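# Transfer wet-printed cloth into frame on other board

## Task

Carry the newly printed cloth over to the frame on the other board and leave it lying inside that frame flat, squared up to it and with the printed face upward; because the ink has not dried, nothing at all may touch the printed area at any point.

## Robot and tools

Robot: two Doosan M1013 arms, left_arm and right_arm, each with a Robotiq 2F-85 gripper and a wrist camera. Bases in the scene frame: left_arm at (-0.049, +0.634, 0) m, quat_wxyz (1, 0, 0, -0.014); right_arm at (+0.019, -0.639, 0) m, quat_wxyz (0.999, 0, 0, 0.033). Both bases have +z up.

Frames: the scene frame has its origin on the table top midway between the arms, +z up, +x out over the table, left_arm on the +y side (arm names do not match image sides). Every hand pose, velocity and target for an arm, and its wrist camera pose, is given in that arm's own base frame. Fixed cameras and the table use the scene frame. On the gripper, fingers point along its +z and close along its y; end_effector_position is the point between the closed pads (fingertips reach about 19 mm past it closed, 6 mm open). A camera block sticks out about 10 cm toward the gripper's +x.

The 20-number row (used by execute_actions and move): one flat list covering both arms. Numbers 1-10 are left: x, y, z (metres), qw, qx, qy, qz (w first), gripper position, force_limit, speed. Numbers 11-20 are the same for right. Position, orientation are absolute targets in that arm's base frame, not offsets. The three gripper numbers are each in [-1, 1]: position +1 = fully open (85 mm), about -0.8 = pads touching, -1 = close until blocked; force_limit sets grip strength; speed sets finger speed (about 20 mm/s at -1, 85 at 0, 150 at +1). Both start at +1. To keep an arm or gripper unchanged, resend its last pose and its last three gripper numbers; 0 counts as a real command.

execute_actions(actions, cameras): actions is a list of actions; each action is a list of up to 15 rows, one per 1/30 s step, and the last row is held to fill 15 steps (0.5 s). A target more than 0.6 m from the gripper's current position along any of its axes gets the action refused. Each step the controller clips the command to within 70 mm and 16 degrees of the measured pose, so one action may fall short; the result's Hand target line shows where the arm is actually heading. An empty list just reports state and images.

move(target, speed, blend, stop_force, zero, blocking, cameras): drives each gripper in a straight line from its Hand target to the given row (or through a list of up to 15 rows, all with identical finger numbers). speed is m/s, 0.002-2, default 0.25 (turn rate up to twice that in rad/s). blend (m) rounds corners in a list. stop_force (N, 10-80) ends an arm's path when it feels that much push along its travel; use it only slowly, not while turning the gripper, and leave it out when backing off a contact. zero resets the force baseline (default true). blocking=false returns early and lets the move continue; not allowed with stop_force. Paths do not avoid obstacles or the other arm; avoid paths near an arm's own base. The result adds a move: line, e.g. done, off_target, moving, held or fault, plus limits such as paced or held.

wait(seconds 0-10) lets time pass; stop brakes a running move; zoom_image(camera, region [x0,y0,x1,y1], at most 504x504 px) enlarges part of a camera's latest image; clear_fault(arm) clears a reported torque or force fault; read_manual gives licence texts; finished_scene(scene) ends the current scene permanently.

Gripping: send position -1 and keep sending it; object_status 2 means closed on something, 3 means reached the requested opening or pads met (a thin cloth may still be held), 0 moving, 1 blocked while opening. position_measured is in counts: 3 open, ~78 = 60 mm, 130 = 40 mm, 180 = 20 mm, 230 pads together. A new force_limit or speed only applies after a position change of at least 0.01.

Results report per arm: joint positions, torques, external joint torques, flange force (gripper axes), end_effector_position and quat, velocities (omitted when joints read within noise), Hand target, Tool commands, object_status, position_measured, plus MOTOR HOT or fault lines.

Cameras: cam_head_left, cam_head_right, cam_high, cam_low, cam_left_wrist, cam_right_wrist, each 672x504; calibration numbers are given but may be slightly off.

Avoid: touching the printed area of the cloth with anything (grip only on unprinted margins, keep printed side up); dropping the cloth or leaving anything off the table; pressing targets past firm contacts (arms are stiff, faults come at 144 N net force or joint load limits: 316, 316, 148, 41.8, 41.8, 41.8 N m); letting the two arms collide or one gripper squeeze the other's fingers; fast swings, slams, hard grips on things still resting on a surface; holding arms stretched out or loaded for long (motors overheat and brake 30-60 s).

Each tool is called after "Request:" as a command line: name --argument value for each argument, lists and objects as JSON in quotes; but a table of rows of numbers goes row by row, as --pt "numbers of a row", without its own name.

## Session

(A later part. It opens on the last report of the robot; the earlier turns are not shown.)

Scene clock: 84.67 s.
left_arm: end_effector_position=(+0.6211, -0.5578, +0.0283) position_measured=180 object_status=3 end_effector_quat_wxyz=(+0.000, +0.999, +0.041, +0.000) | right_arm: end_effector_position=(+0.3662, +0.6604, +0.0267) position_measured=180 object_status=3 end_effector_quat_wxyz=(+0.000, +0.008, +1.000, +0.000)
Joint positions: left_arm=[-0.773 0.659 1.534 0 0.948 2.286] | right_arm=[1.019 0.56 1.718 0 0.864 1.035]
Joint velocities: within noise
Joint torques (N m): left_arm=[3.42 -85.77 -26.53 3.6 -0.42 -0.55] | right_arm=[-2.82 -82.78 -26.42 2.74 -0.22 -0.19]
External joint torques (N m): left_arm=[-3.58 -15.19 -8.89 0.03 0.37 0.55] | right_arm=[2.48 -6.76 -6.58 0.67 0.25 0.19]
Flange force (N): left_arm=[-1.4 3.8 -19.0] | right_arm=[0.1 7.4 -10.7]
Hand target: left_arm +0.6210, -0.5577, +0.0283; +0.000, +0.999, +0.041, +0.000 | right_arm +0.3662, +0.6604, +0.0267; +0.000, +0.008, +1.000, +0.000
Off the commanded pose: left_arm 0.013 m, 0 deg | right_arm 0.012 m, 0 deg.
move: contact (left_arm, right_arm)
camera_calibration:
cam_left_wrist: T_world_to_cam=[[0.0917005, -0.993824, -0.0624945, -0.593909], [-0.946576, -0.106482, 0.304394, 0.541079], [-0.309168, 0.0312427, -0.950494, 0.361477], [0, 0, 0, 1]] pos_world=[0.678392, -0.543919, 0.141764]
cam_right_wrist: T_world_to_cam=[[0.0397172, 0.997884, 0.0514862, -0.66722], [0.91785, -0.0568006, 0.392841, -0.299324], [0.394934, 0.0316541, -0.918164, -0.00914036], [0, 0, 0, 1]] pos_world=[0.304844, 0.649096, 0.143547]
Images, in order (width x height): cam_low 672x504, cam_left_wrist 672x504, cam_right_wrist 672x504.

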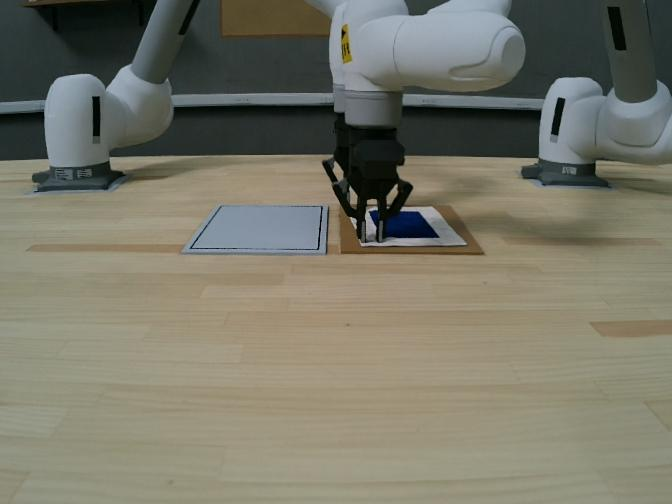

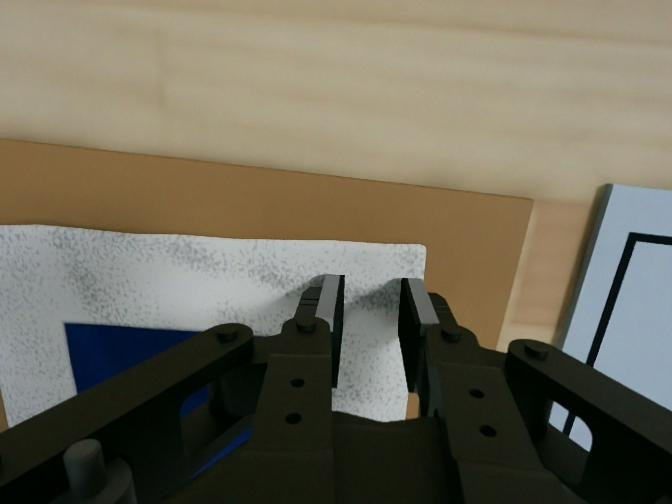

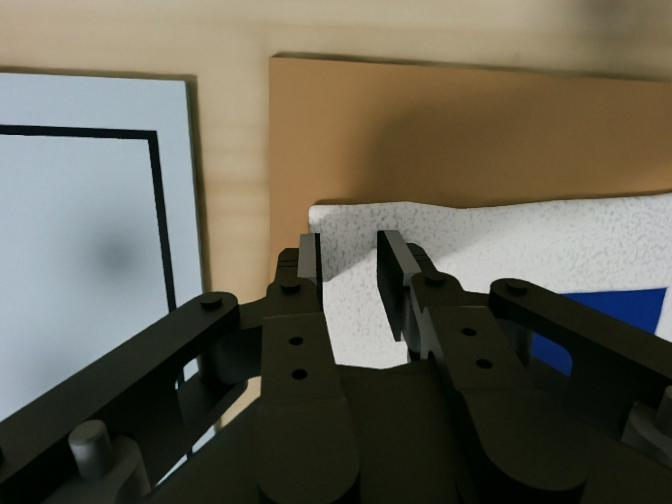

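Request:
move --target '[0.6210,-0.5577,0.0286,0,0.9992,0.041,0,-1,-0.9,-1,0.3662,0.6603,0.0269,0,0.008,1,0,-1,-0.9,-1]' --speed 0.01

Scene clock: 88.27 s.
left_arm: end_effector_position=(+0.6210, -0.5577, +0.0286) position_measured=230 object_status=3 end_effector_quat_wxyz=(+0.000, +0.999, +0.041, +0.000) | right_arm: end_effector_position=(+0.3662, +0.6603, +0.0269) position_measured=230 object_status=3 end_effector_quat_wxyz=(+0.000, +0.008, +1.000, +0.000)
Joint positions: left_arm=[-0.773 0.659 1.534 0 0.949 2.286] | right_arm=[1.019 0.559 1.718 0 0.865 1.035]
Joint velocities: within noise
Joint torques (N m): left_arm=[3.42 -94.36 -30.11 3.5 0.06 -0.56] | right_arm=[-2.6 -88.93 -28.98 2.75 0.15 -0.19]
External joint torques (N m): left_arm=[-3.43 -5.68 -5.09 0.12 -0.12 0.56] | right_arm=[2.6 -0.43 -3.94 0.66 -0.12 0.19]
Flange force (N): left_arm=[0.6 5.7 -7.6] | right_arm=[-0.6 9.0 -2.1]
Hand target: left_arm +0.6210, -0.5577, +0.0286; +0.000, +0.999, +0.041, +0.000 | right_arm +0.3662, +0.6603, +0.0269; +0.000, +0.008, +1.000, +0.000
Off the commanded pose: left_arm 0.000 m, 0 deg | right_arm 0.000 m, 0 deg.
move: done
camera_calibration:
cam_left_wrist: T_world_to_cam=[[0.0916314, -0.993818, -0.0626908, -0.593812], [-0.946554, -0.106479, 0.304464, 0.540964], [-0.309257, 0.0314417, -0.950459, 0.361926], [0, 0, 0, 1]] pos_world=[0.678392, -0.543919, 0.142065]
cam_right_wrist: T_world_to_cam=[[0.0398032, 0.99789, 0.0512957, -0.667134], [0.917897, -0.0568005, 0.392731, -0.299406], [0.394816, 0.0314523, -0.918222, -0.00877791], [0, 0, 0, 1]] pos_world=[0.304844, 0.648996, 0.143747]

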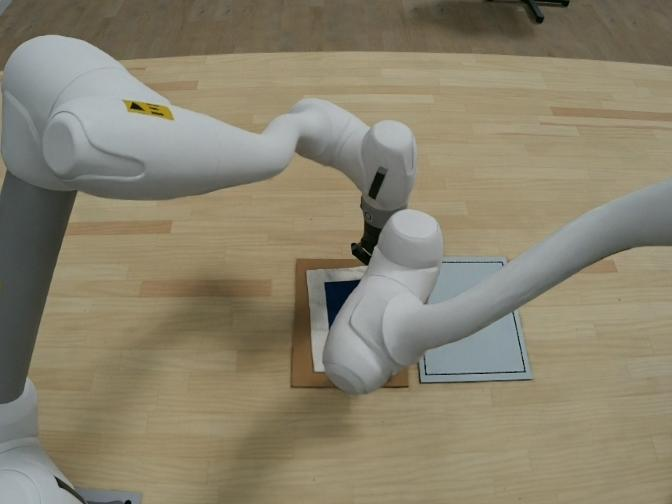

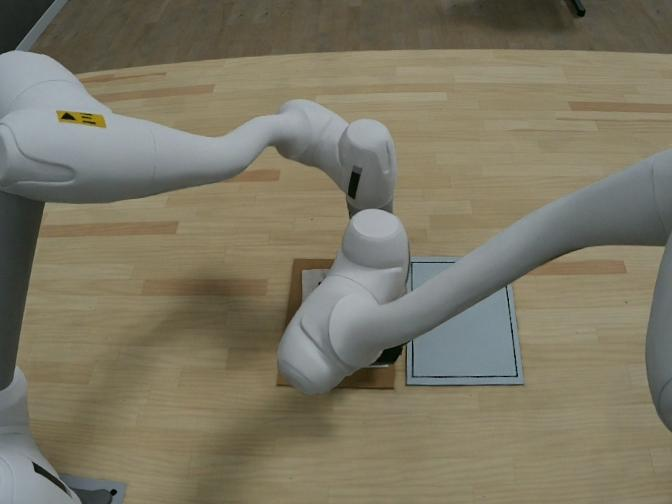

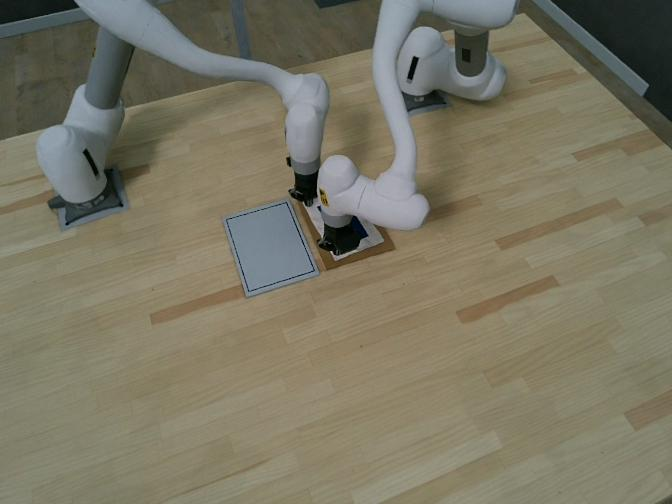

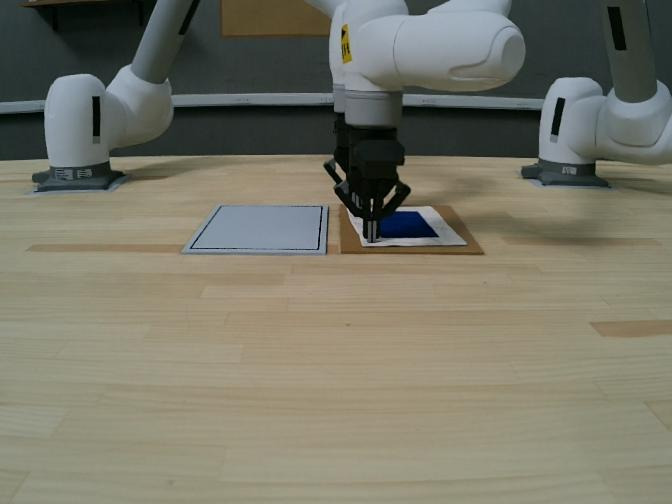

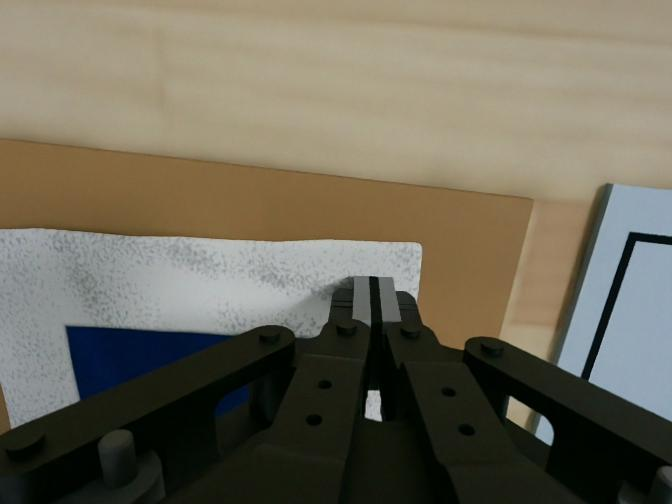

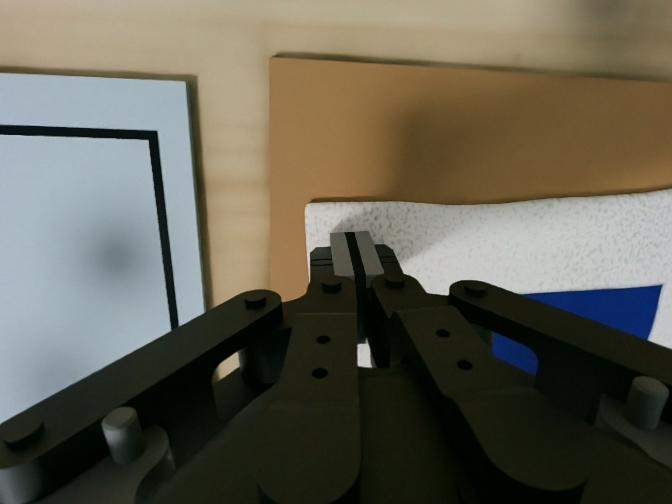

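Request:
move --target '[0.6210,-0.5577,0.05,0,0.9992,0.041,0,-1,-0.9,-1,0.3662,0.6603,0.05,0,0.008,1,0,-1,-0.9,-1]' --speed 0.02 --cameras '["cam_low","cam_left_wrist","cam_right_wrist"]'

Scene clock: 90.77 s.
left_arm: end_effector_position=(+0.6210, -0.5577, +0.0500) position_measured=230 object_status=3 end_effector_quat_wxyz=(+0.000, +0.999, +0.041, +0.000) | right_arm: end_effector_position=(+0.3662, +0.6603, +0.0500) position_measured=230 object_status=3 end_effector_quat_wxyz=(+0.000, +0.008, +1.000, +0.000)
Joint positions: left_arm=[-0.773 0.639 1.523 0 0.979 2.286] | right_arm=[1.019 0.535 1.706 0 0.9 1.035]
Joint velocities: within noise
Joint torques (N m): left_arm=[3.3 -98.85 -33.52 3.58 0.01 -0.59] | right_arm=[-2.4 -92.89 -32.89 2.85 0.04 -0.18]
External joint torques (N m): left_arm=[-3.24 -0.62 -2.47 0.12 -0.06 0.59] | right_arm=[2.25 5.08 -0.96 0.65 -0.01 0.18]
Flange force (N): left_arm=[1.1 5.8 -1.8] | right_arm=[-1.3 9.2 4.6]
Hand target: left_arm +0.6210, -0.5577, +0.0500; +0.000, +0.999, +0.041, +0.000 | right_arm +0.3662, +0.6603, +0.0500; +0.000, +0.008, +1.000, +0.000
Off the commanded pose: left_arm 0.000 m, 0 deg | right_arm 0.000 m, 0 deg.
move: done
camera_calibration:
cam_left_wrist: T_world_to_cam=[[0.0916614, -0.993821, -0.0625961, -0.592508], [-0.94655, -0.106479, 0.304474, 0.534445], [-0.309258, 0.0313418, -0.950462, 0.382212], [0, 0, 0, 1]] pos_world=[0.678392, -0.543919, 0.163465]
cam_right_wrist: T_world_to_cam=[[0.0397643, 0.997887, 0.0513876, -0.66842], [0.9179, -0.0568009, 0.392726, -0.308472], [0.394815, 0.0315521, -0.918219, 0.0123648], [0, 0, 0, 1]] pos_world=[0.304844, 0.649096, 0.166847]
Images, in order (width x height): cam_low 672x504, cam_left_wrist 672x504, cam_right_wrist 672x504.

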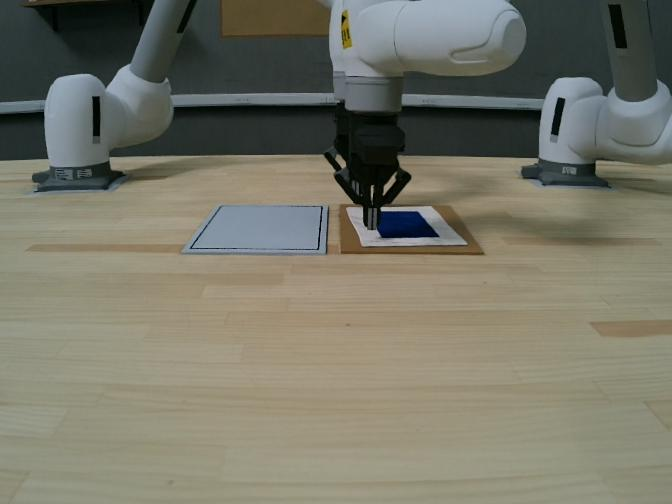

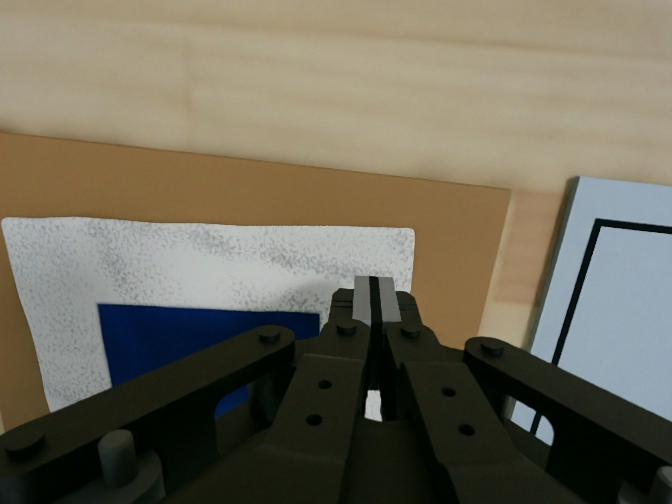

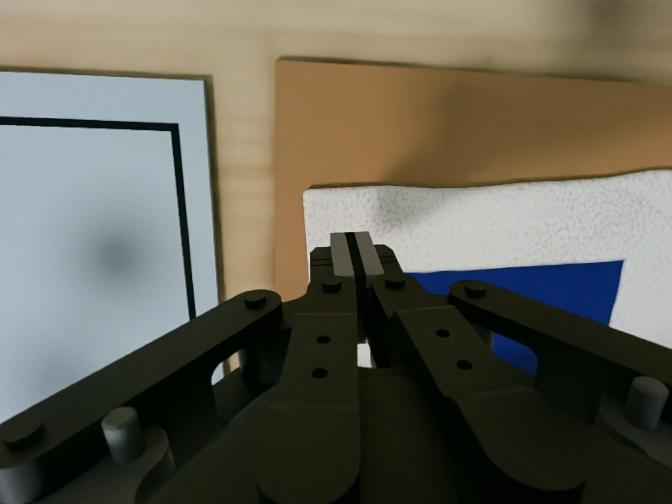

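Request:
move --target '[0.6210,-0.5577,0.05,0,0.9992,0.041,0,-0.246,-0.9,-1,0.3662,0.6603,0.05,0,0.008,1,0,-0.246,-0.9,-1]' --speed 0.02 --cameras '[]'

Request:
move --target '[0.6210,-0.5577,0.015,0,0.9992,0.041,0,-0.246,-0.9,-1,0.3662,0.6603,0.015,0,0.008,1,0,-0.246,-0.9,-1]' --speed 0.008 --stop_force 12 --cameras '["cam_left_wrist","cam_right_wrist"]'

Scene clock: 95.40 s.
left_arm: end_effector_position=(+0.6210, -0.5577, +0.0500) position_measured=160 object_status=0 end_effector_quat_wxyz=(+0.000, +0.999, +0.041, +0.000) | right_arm: end_effector_position=(+0.3662, +0.6603, +0.0500) position_measured=160 object_status=0 end_effector_quat_wxyz=(+0.000, +0.008, +1.000, +0.000)
Joint positions: left_arm=[-0.773 0.639 1.523 0 0.979 2.286] | right_arm=[1.019 0.535 1.706 0 0.9 1.035]
Joint velocities: within noise
Joint torques (N m): left_arm=[3.47 -98.85 -33.59 3.58 0.04 -0.58] | right_arm=[-2.76 -92.78 -32.72 2.87 0.06 -0.21]
External joint torques (N m): left_arm=[-3.56 -0.37 -2.38 0.12 -0.09 0.58] | right_arm=[2.89 4.42 -1.18 0.63 -0.01 0.21]
Flange force (N): left_arm=[0.8 6.1 -1.5] | right_arm=[-0.3 9.4 3.9]
Hand target: left_arm +0.6210, -0.5577, +0.0500; +0.000, +0.999, +0.041, +0.000 | right_arm +0.3662, +0.6603, +0.0500; +0.000, +0.008, +1.000, +0.000
Off the commanded pose: left_arm 0.000 m, 0 deg | right_arm 0.000 m, 0 deg.
move: done
No camera images: "cameras" was empty.

Scene clock: 99.00 s.
left_arm: end_effector_position=(+0.6211, -0.5578, +0.0277) position_measured=160 object_status=3 end_effector_quat_wxyz=(+0.000, +0.999, +0.041, +0.000) | right_arm: end_effector_position=(+0.3662, +0.6604, +0.0260) position_measured=160 object_status=3 end_effector_quat_wxyz=(+0.000, +0.008, +1.000, +0.000)
Joint positions: left_arm=[-0.773 0.66 1.534 0 0.947 2.286] | right_arm=[1.019 0.56 1.718 0 0.863 1.035]
Joint velocities: within noise
Joint torques (N m): left_arm=[3.76 -85.19 -26.07 3.54 -0.41 -0.55] | right_arm=[-2.77 -78.98 -24.56 2.74 -0.28 -0.19]
External joint torques (N m): left_arm=[-3.72 -15.16 -9.12 0.08 0.36 0.55] | right_arm=[2.51 -10.48 -8.48 0.66 0.3 0.19]
Flange force (N): left_arm=[-1.2 4.3 -19.1] | right_arm=[0.3 7.1 -15.6]
Hand target: left_arm +0.6211, -0.5577, +0.0277; +0.000, +0.999, +0.041, +0.000 | right_arm +0.3662, +0.6604, +0.0260; +0.000, +0.008, +1.000, +0.000
Off the commanded pose: left_arm 0.013 m, 0 deg | right_arm 0.011 m, 0 deg.
move: contact (left_arm, right_arm)
camera_calibration:
cam_left_wrist: T_world_to_cam=[[0.0917005, -0.993824, -0.0624945, -0.59394], [-0.946576, -0.106482, 0.304394, 0.541231], [-0.309168, 0.0312427, -0.950494, 0.361002], [0, 0, 0, 1]] pos_world=[0.678392, -0.543919, 0.141264]
cam_right_wrist: T_world_to_cam=[[0.0397701, 0.997875, 0.0516166, -0.667214], [0.917849, -0.0569005, 0.39283, -0.298982], [0.394932, 0.0317534, -0.918161, -0.00984747], [0, 0, 0, 1]] pos_world=[0.304844, 0.649096, 0.142847]
Images, in order (width x height): cam_left_wrist 672x504, cam_right_wrist 672x504.

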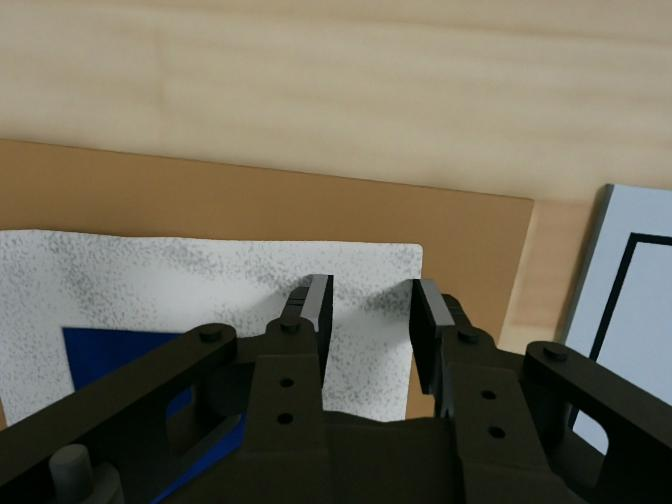

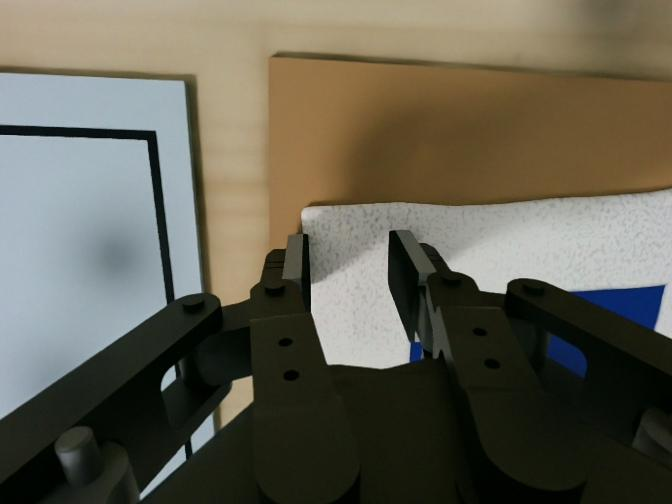

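Request:
move --target '[0.6211,-0.5577,0.0277,0,0.9992,0.041,0,-1,-0.9,-1,0.3662,0.6604,0.0260,0,0.008,1,0,-1,-0.9,-1]' --speed 0.01 --cameras '["cam_left_wrist","cam_right_wrist","cam_low"]'

Scene clock: 101.47 s.
left_arm: end_effector_position=(+0.6211, -0.5577, +0.0277) position_measured=221 object_status=2 end_effector_quat_wxyz=(+0.000, +0.999, +0.041, +0.000) | right_arm: end_effector_position=(+0.3662, +0.6604, +0.0261) position_measured=220 object_status=0 end_effector_quat_wxyz=(+0.000, +0.008, +1.000, +0.000)
Joint positions: left_arm=[-0.773 0.66 1.534 0 0.948 2.287] | right_arm=[1.019 0.56 1.718 0 0.863 1.035]
Joint velocities: within noise
Joint torques (N m): left_arm=[2.75 -59.66 -13.55 3.23 -0.86 -0.58] | right_arm=[-2.96 -54.49 -8.66 2.62 1 -0.2]
External joint torques (N m): left_arm=[-2.88 -40.82 -21.7 0.4 0.81 0.58] | right_arm=[2.67 -35.05 -24.31 0.78 -0.97 0.2]
Flange force (N): left_arm=[-2.3 1.5 -49.8] | right_arm=[-1.0 10.0 -47.1]
Hand target: left_arm +0.6211, -0.5577, +0.0277; +0.000, +0.999, +0.041, +0.000 | right_arm +0.3662, +0.6604, +0.0260; +0.000, +0.008, +1.000, +0.000
Off the commanded pose: left_arm 0.000 m, 0 deg | right_arm 0.000 m, 0 deg.
move: done
camera_calibration:
cam_left_wrist: T_world_to_cam=[[0.0916614, -0.993821, -0.0625961, -0.593808], [-0.94655, -0.106479, 0.304474, 0.54131], [-0.309258, 0.0313418, -0.950462, 0.36114], [0, 0, 0, 1]] pos_world=[0.678492, -0.543819, 0.141265]
cam_right_wrist: T_world_to_cam=[[0.0397201, 0.997884, 0.0514771, -0.667289], [0.917902, -0.0567955, 0.392721, -0.299084], [0.394814, 0.0316521, -0.918216, -0.00964879], [0, 0, 0, 1]] pos_world=[0.304844, 0.649196, 0.142947]
Images, in order (width x height): cam_low 672x504, cam_left_wrist 672x504, cam_right_wrist 672x504.

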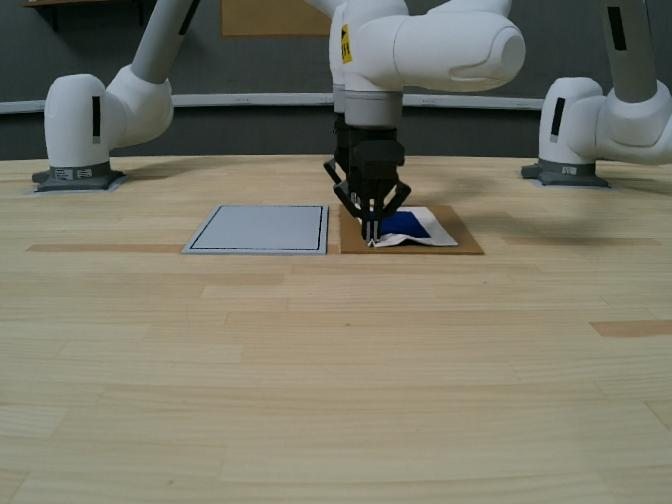

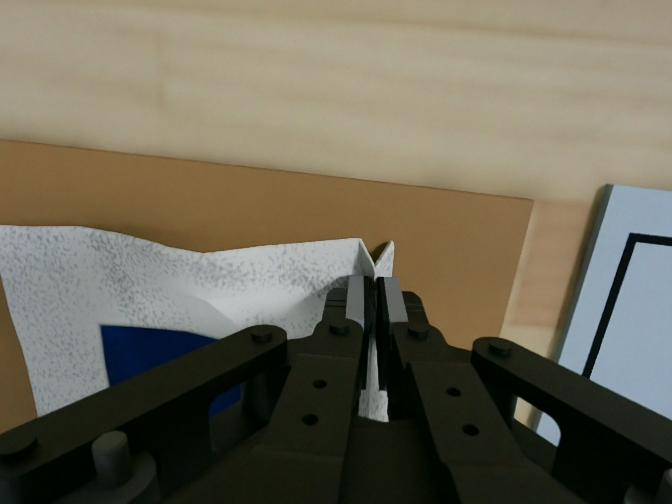

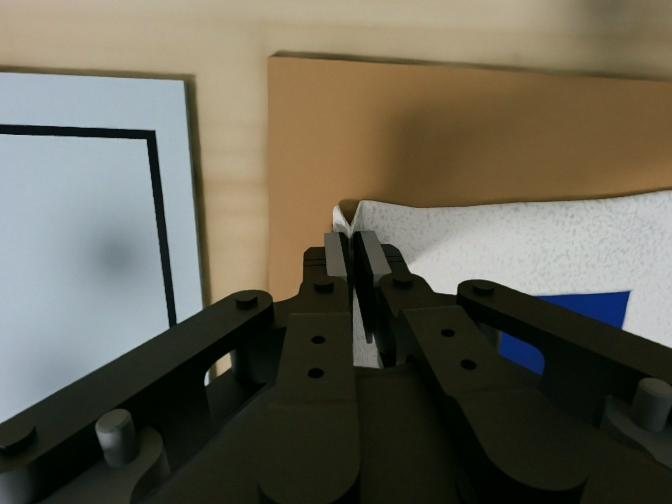

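Request:
move --target '[0.6211,-0.5577,0.04,0,0.9992,0.041,0,-1,-0.9,-1,0.3662,0.6604,0.0385,0,0.008,1,0,-1,-0.9,-1]' --speed 0.02 --cameras '["cam_left_wrist","cam_right_wrist","cam_low"]'

Scene clock: 103.40 s.
left_arm: end_effector_position=(+0.6211, -0.5577, +0.0400) position_measured=221 object_status=2 end_effector_quat_wxyz=(+0.000, +0.999, +0.041, +0.000) | right_arm: end_effector_position=(+0.3662, +0.6604, +0.0385) position_measured=223 object_status=2 end_effector_quat_wxyz=(+0.000, +0.008, +1.000, +0.000)
Joint positions: left_arm=[-0.773 0.649 1.528 0 0.965 2.287] | right_arm=[1.019 0.547 1.712 0 0.883 1.035]
Joint velocities: within noise
Joint torques (N m): left_arm=[3.73 -99.15 -33.26 3.57 0.02 -0.58] | right_arm=[-2.51 -93.44 -32.32 2.82 0.12 -0.19]
External joint torques (N m): left_arm=[-3.68 -1 -2.49 0.1 -0.07 0.58] | right_arm=[2.68 4.57 -1.12 0.64 -0.09 0.19]
Flange force (N): left_arm=[0.4 5.8 -2.1] | right_arm=[-0.6 9.1 4.3]
Hand target: left_arm +0.6211, -0.5577, +0.0400; +0.000, +0.999, +0.041, +0.000 | right_arm +0.3662, +0.6604, +0.0385; +0.000, +0.008, +1.000, +0.000
Off the commanded pose: left_arm 0.000 m, 0 deg | right_arm 0.000 m, 0 deg.
move: done
camera_calibration:
cam_left_wrist: T_world_to_cam=[[0.0916614, -0.993821, -0.0625961, -0.593143], [-0.94655, -0.106479, 0.304474, 0.537584], [-0.309258, 0.0313418, -0.950462, 0.372739], [0, 0, 0, 1]] pos_world=[0.678492, -0.543919, 0.153465]
cam_right_wrist: T_world_to_cam=[[0.0397643, 0.997887, 0.0513876, -0.667929], [0.9179, -0.0568009, 0.392726, -0.30395], [0.394815, 0.0315521, -0.918219, 0.00180214], [0, 0, 0, 1]] pos_world=[0.304844, 0.649196, 0.155347]
Images, in order (width x height): cam_low 672x504, cam_left_wrist 672x504, cam_right_wrist 672x504.

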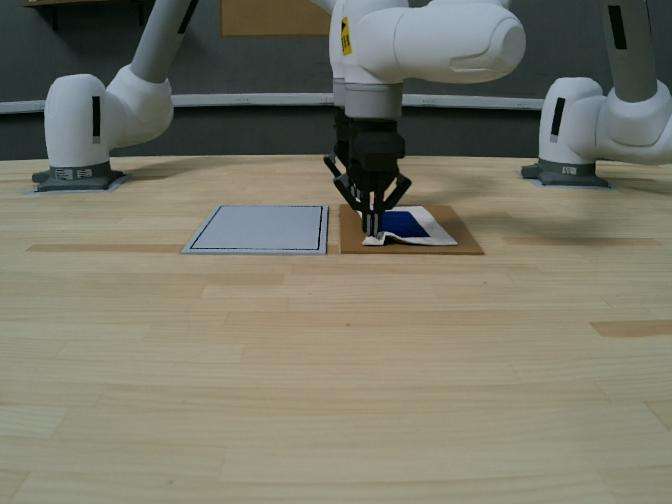

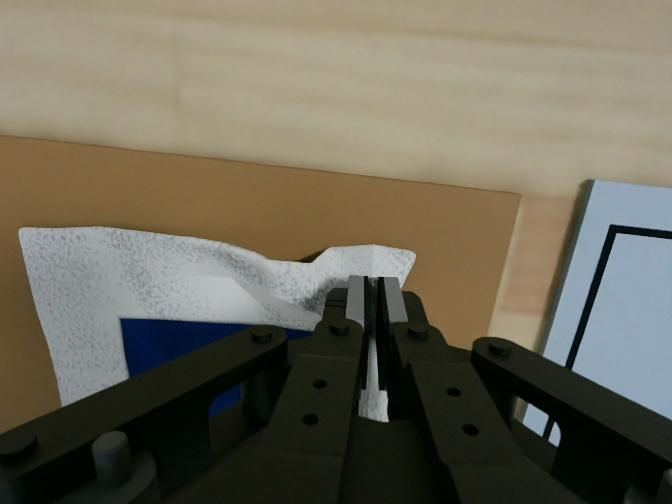

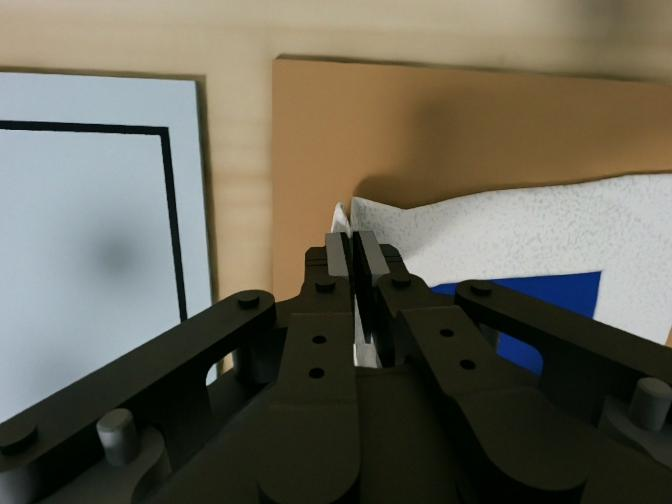

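Request:
move --target '[0.6211,-0.5577,0.06,0,0.9992,0.041,0,-1,-0.9,-1,0.3662,0.6604,0.0585,0,0.008,1,0,-1,-0.9,-1]' --speed 0.02 --cameras '["cam_left_wrist","cam_right_wrist","cam_low","cam_high"]'

Request:
zoom_image --camera "cam_low" --region '[300, 140, 500, 280]'

Scene clock: 105.77 s.
left_arm: end_effector_position=(+0.6211, -0.5577, +0.0600) position_measured=221 object_status=2 end_effector_quat_wxyz=(+0.000, +0.999, +0.041, +0.000) | right_arm: end_effector_position=(+0.3662, +0.6604, +0.0585) position_measured=223 object_status=2 end_effector_quat_wxyz=(+0.000, +0.008, +1.000, +0.000)
Joint positions: left_arm=[-0.773 0.63 1.517 0 0.994 2.287] | right_arm=[1.019 0.527 1.701 0 0.914 1.035]
Joint velocities: within noise
Joint torques (N m): left_arm=[3.75 -98.36 -33.97 3.62 0 -0.56] | right_arm=[-2.64 -92.41 -33.11 2.92 0.14 -0.18]
External joint torques (N m): left_arm=[-3.75 -1.29 -2.58 0.14 -0.06 0.56] | right_arm=[2.68 4.31 -1.22 0.63 -0.1 0.18]
Flange force (N): left_arm=[0.1 5.7 -2.5] | right_arm=[-0.6 9.1 3.7]
Hand target: left_arm +0.6211, -0.5577, +0.0600; +0.000, +0.999, +0.041, +0.000 | right_arm +0.3662, +0.6604, +0.0585; +0.000, +0.008, +1.000, +0.000
Off the commanded pose: left_arm 0.000 m, 0 deg | right_arm 0.000 m, 0 deg.
move: done
camera_calibration:
cam_left_wrist: T_world_to_cam=[[0.0916614, -0.993821, -0.0625961, -0.591891], [-0.94655, -0.106479, 0.304474, 0.531495], [-0.309258, 0.0313418, -0.950462, 0.391748], [0, 0, 0, 1]] pos_world=[0.678492, -0.543919, 0.173465]
cam_right_wrist: T_world_to_cam=[[0.0397643, 0.997887, 0.0513876, -0.668957], [0.9179, -0.0568009, 0.392726, -0.311805], [0.394815, 0.0315521, -0.918219, 0.0201665], [0, 0, 0, 1]] pos_world=[0.304844, 0.649196, 0.175347]
Images, in order (width x height): cam_high 672x504, cam_low 672x504, cam_left_wrist 672x504, cam_right_wrist 672x504.

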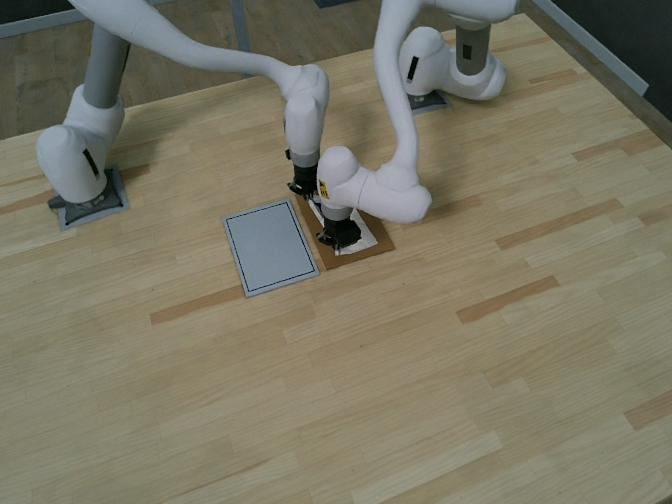

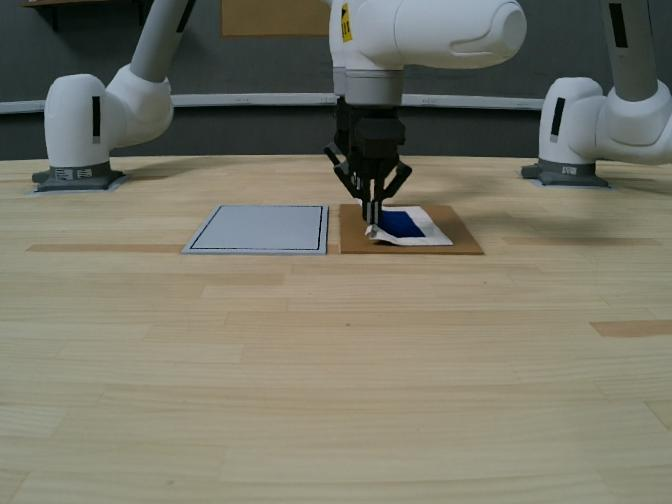

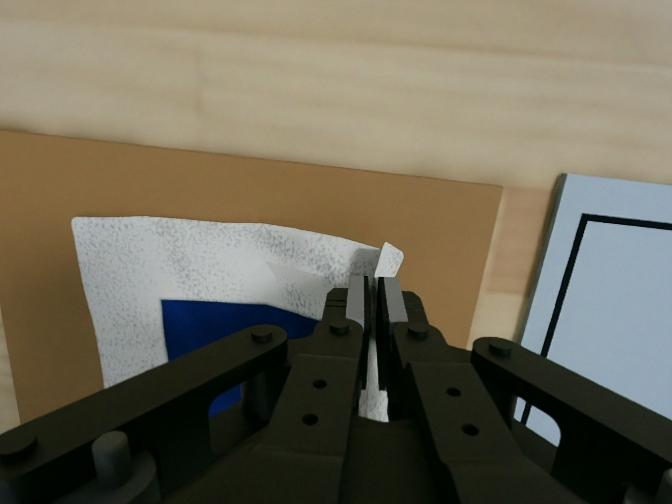

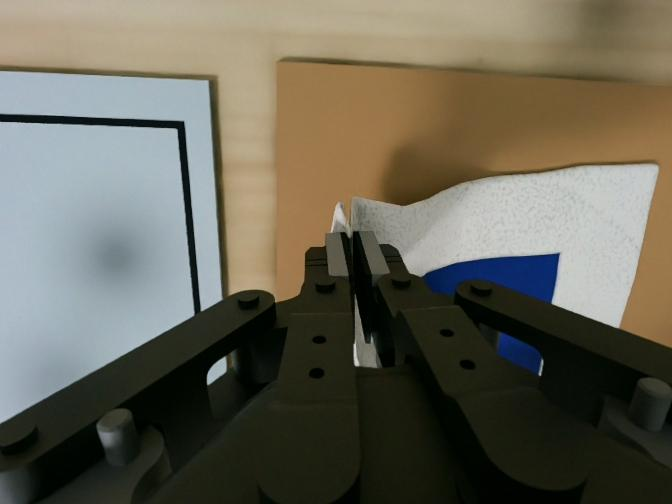

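Scaled by 2.520 from the camera's 672x504 image, which has a finer 960x720 frame.

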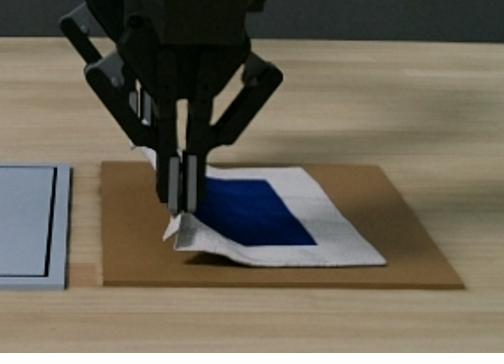

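Request:
move --target '[0.6211,-0.5577,0.24,0,0.9992,0.041,0,-1,-0.9,-1,0.3662,0.6604,0.2385,0,0.008,1,0,-1,-0.9,-1]' --speed 0.05 --cameras '["cam_left_wrist","cam_right_wrist","cam_low","cam_high"]'

Request:
zoom_image --camera "cam_low" --region '[260, 60, 500, 280]'

Scene clock: 117.23 s.
left_arm: end_effector_position=(+0.6211, -0.5577, +0.2400) position_measured=221 object_status=2 end_effector_quat_wxyz=(+0.000, +0.999, +0.041, +0.000) | right_arm: end_effector_position=(+0.3662, +0.6604, +0.2385) position_measured=223 object_status=2 end_effector_quat_wxyz=(+0.000, +0.008, +1.000, +0.000)
Joint positions: left_arm=[-0.773 0.506 1.367 0 1.268 2.287] | right_arm=[1.019 0.384 1.553 0 1.204 1.035]
Joint velocities: within noise
Joint torques (N m): left_arm=[3.74 -92.39 -39.04 4.21 0.05 -0.58] | right_arm=[-2.43 -85 -39.25 3.52 0.09 -0.15]
External joint torques (N m): left_arm=[-3.86 -0.07 -2.23 0.04 -0.11 0.58] | right_arm=[2.5 4.79 -1.16 0.65 -0.06 0.15]
Flange force (N): left_arm=[0.7 6.4 -2.3] | right_arm=[-1.6 10.4 1.6]
Hand target: left_arm +0.6211, -0.5577, +0.2400; +0.000, +0.999, +0.041, +0.000 | right_arm +0.3662, +0.6604, +0.2385; +0.000, +0.008, +1.000, +0.000
Off the commanded pose: left_arm 0.000 m, 0 deg | right_arm 0.000 m, 0 deg.
move: done
camera_calibration:
cam_left_wrist: T_world_to_cam=[[0.0916614, -0.993821, -0.0625961, -0.580518], [-0.94655, -0.106479, 0.304474, 0.47667], [-0.309258, 0.0313418, -0.950462, 0.562923], [0, 0, 0, 1]] pos_world=[0.678492, -0.543819, 0.353565]
cam_right_wrist: T_world_to_cam=[[0.0397643, 0.997887, 0.0513876, -0.678107], [0.9179, -0.0568009, 0.392726, -0.382501], [0.394815, 0.0315521, -0.918219, 0.185449], [0, 0, 0, 1]] pos_world=[0.304844, 0.649096, 0.355347]
Images, in order (width x height): cam_high 672x504, cam_low 672x504, cam_left_wrist 672x504, cam_right_wrist 672x504.

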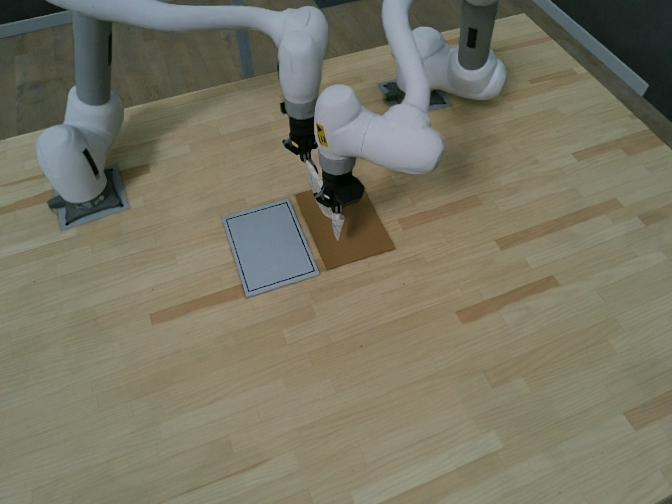

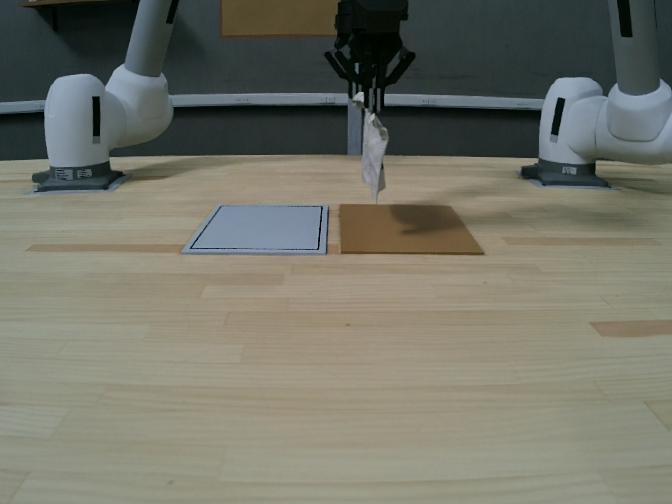

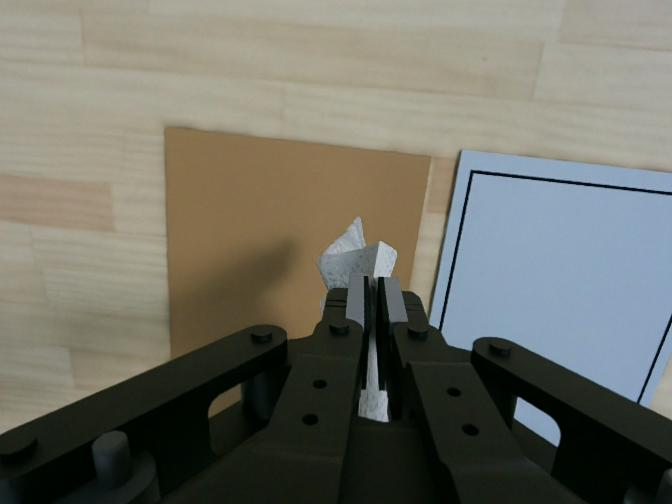

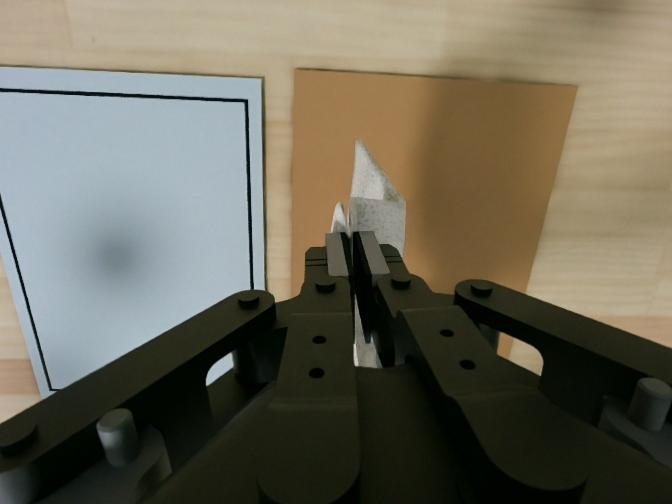

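Scaled by 2.100 from the camera's 672x504 image, which has a finer 960x720 frame.

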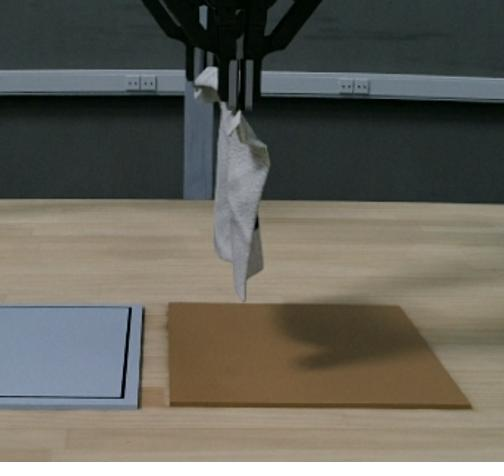

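Request:
move --target '[0.6177,-0.6584,0.24,0,1,-0.0005,0,-1,-0.9,-1,0.3539,0.5784,0.2385,0,0.0495,0.9988,0,-1,-0.9,-1]' --speed 0.04

Request:
zoom_image --camera "cam_low" --region '[200, 60, 440, 280]'

Scene clock: 121.37 s.
left_arm: end_effector_position=(+0.6177, -0.6584, +0.2400) position_measured=221 object_status=2 end_effector_quat_wxyz=(+0.000, +1.000, +0.000, +0.000) | right_arm: end_effector_position=(+0.3539, +0.5784, +0.2385) position_measured=223 object_status=2 end_effector_quat_wxyz=(+0.000, +0.049, +0.999, +0.000)
Joint positions: left_arm=[-0.855 0.616 1.189 0 1.336 2.287] | right_arm=[0.971 0.269 1.713 0 1.16 1.07]
Joint velocities: within noise
Joint torques (N m): left_arm=[3.6 -103.05 -39.45 4.31 -0.02 -0.57] | right_arm=[-2.62 -72.48 -38.46 3.48 0.1 -0.18]
External joint torques (N m): left_arm=[-3.72 -0.36 -2.7 0.03 -0.04 0.57] | right_arm=[2.68 4.62 -1.21 0.62 -0.07 0.18]
Flange force (N): left_arm=[2.1 7.3 -3.2] | right_arm=[-0.3 10.4 1.8]
Hand target: left_arm +0.6177, -0.6584, +0.2400; +0.000, +1.000, -0.001, +0.000 | right_arm +0.3539, +0.5784, +0.2385; +0.000, +0.049, +0.999, +0.000
Off the commanded pose: left_arm 0.000 m, 0 deg | right_arm 0.000 m, 0 deg.
move: done
camera_calibration:
cam_left_wrist: T_world_to_cam=[[0.00891656, -0.997997, -0.0626294, -0.631971], [-0.952125, -0.0276131, 0.304459, 0.518094], [-0.305578, 0.0569163, -0.950464, 0.579594], [0, 0, 0, 1]] pos_world=[0.676036, -0.649387, 0.353565]
cam_right_wrist: T_world_to_cam=[[0.12239, 0.991154, 0.0513236, -0.621208], [0.910039, -0.132709, 0.392706, -0.329197], [0.396043, -0.00135693, -0.918231, 0.21148], [0, 0, 0, 1]] pos_world=[0.291857, 0.572312, 0.355347]

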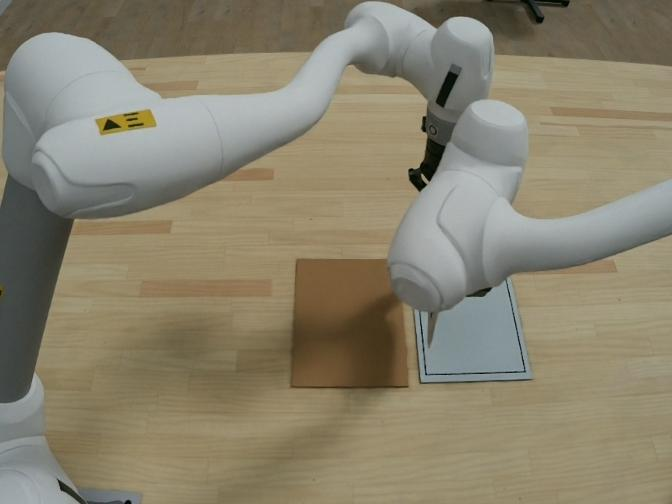

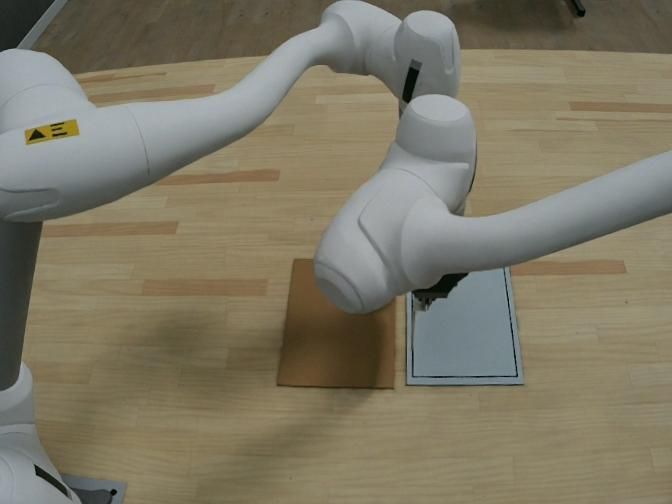

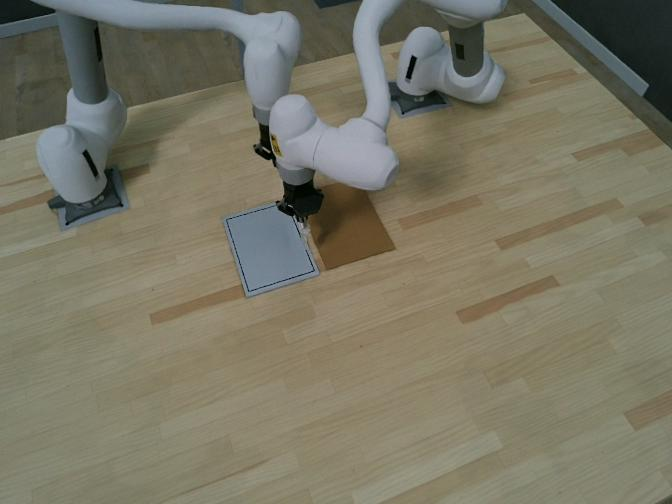

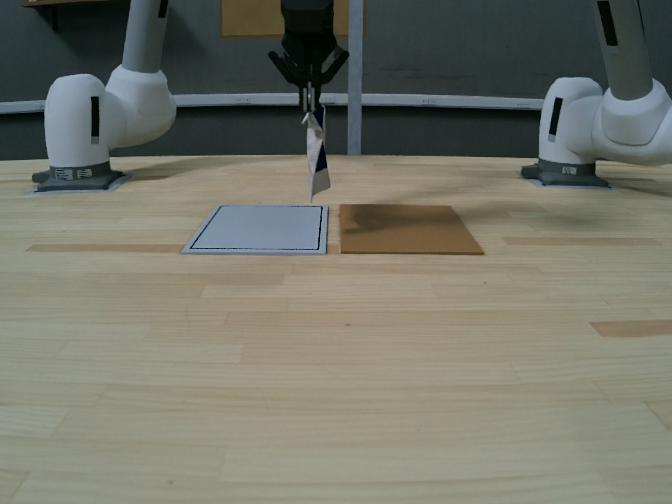

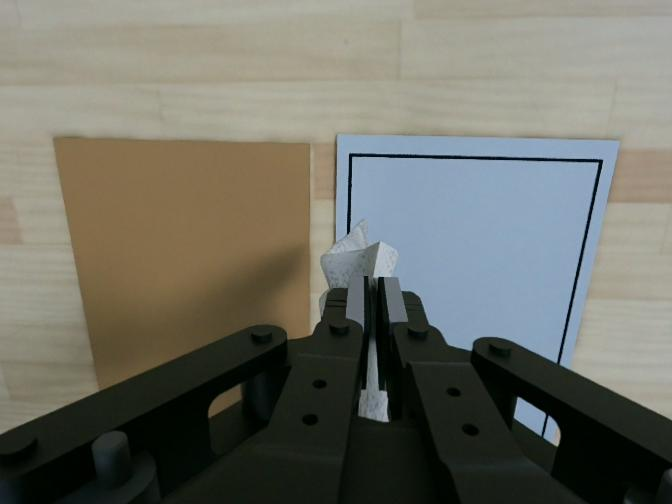

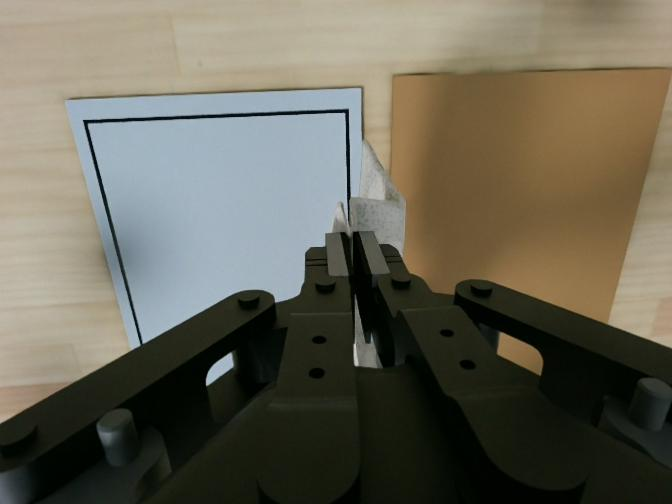

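Scaled by 2.100 from the camera's 672x504 image, which has a finer 960x720 frame.

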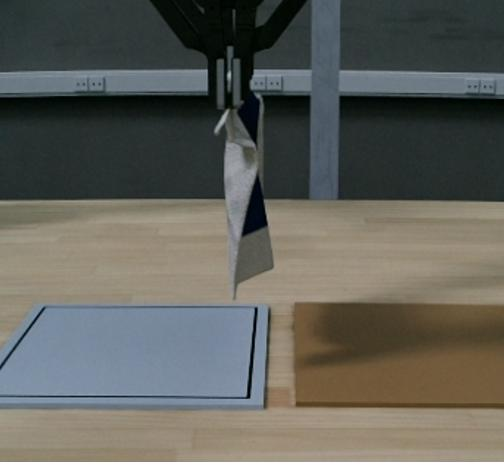

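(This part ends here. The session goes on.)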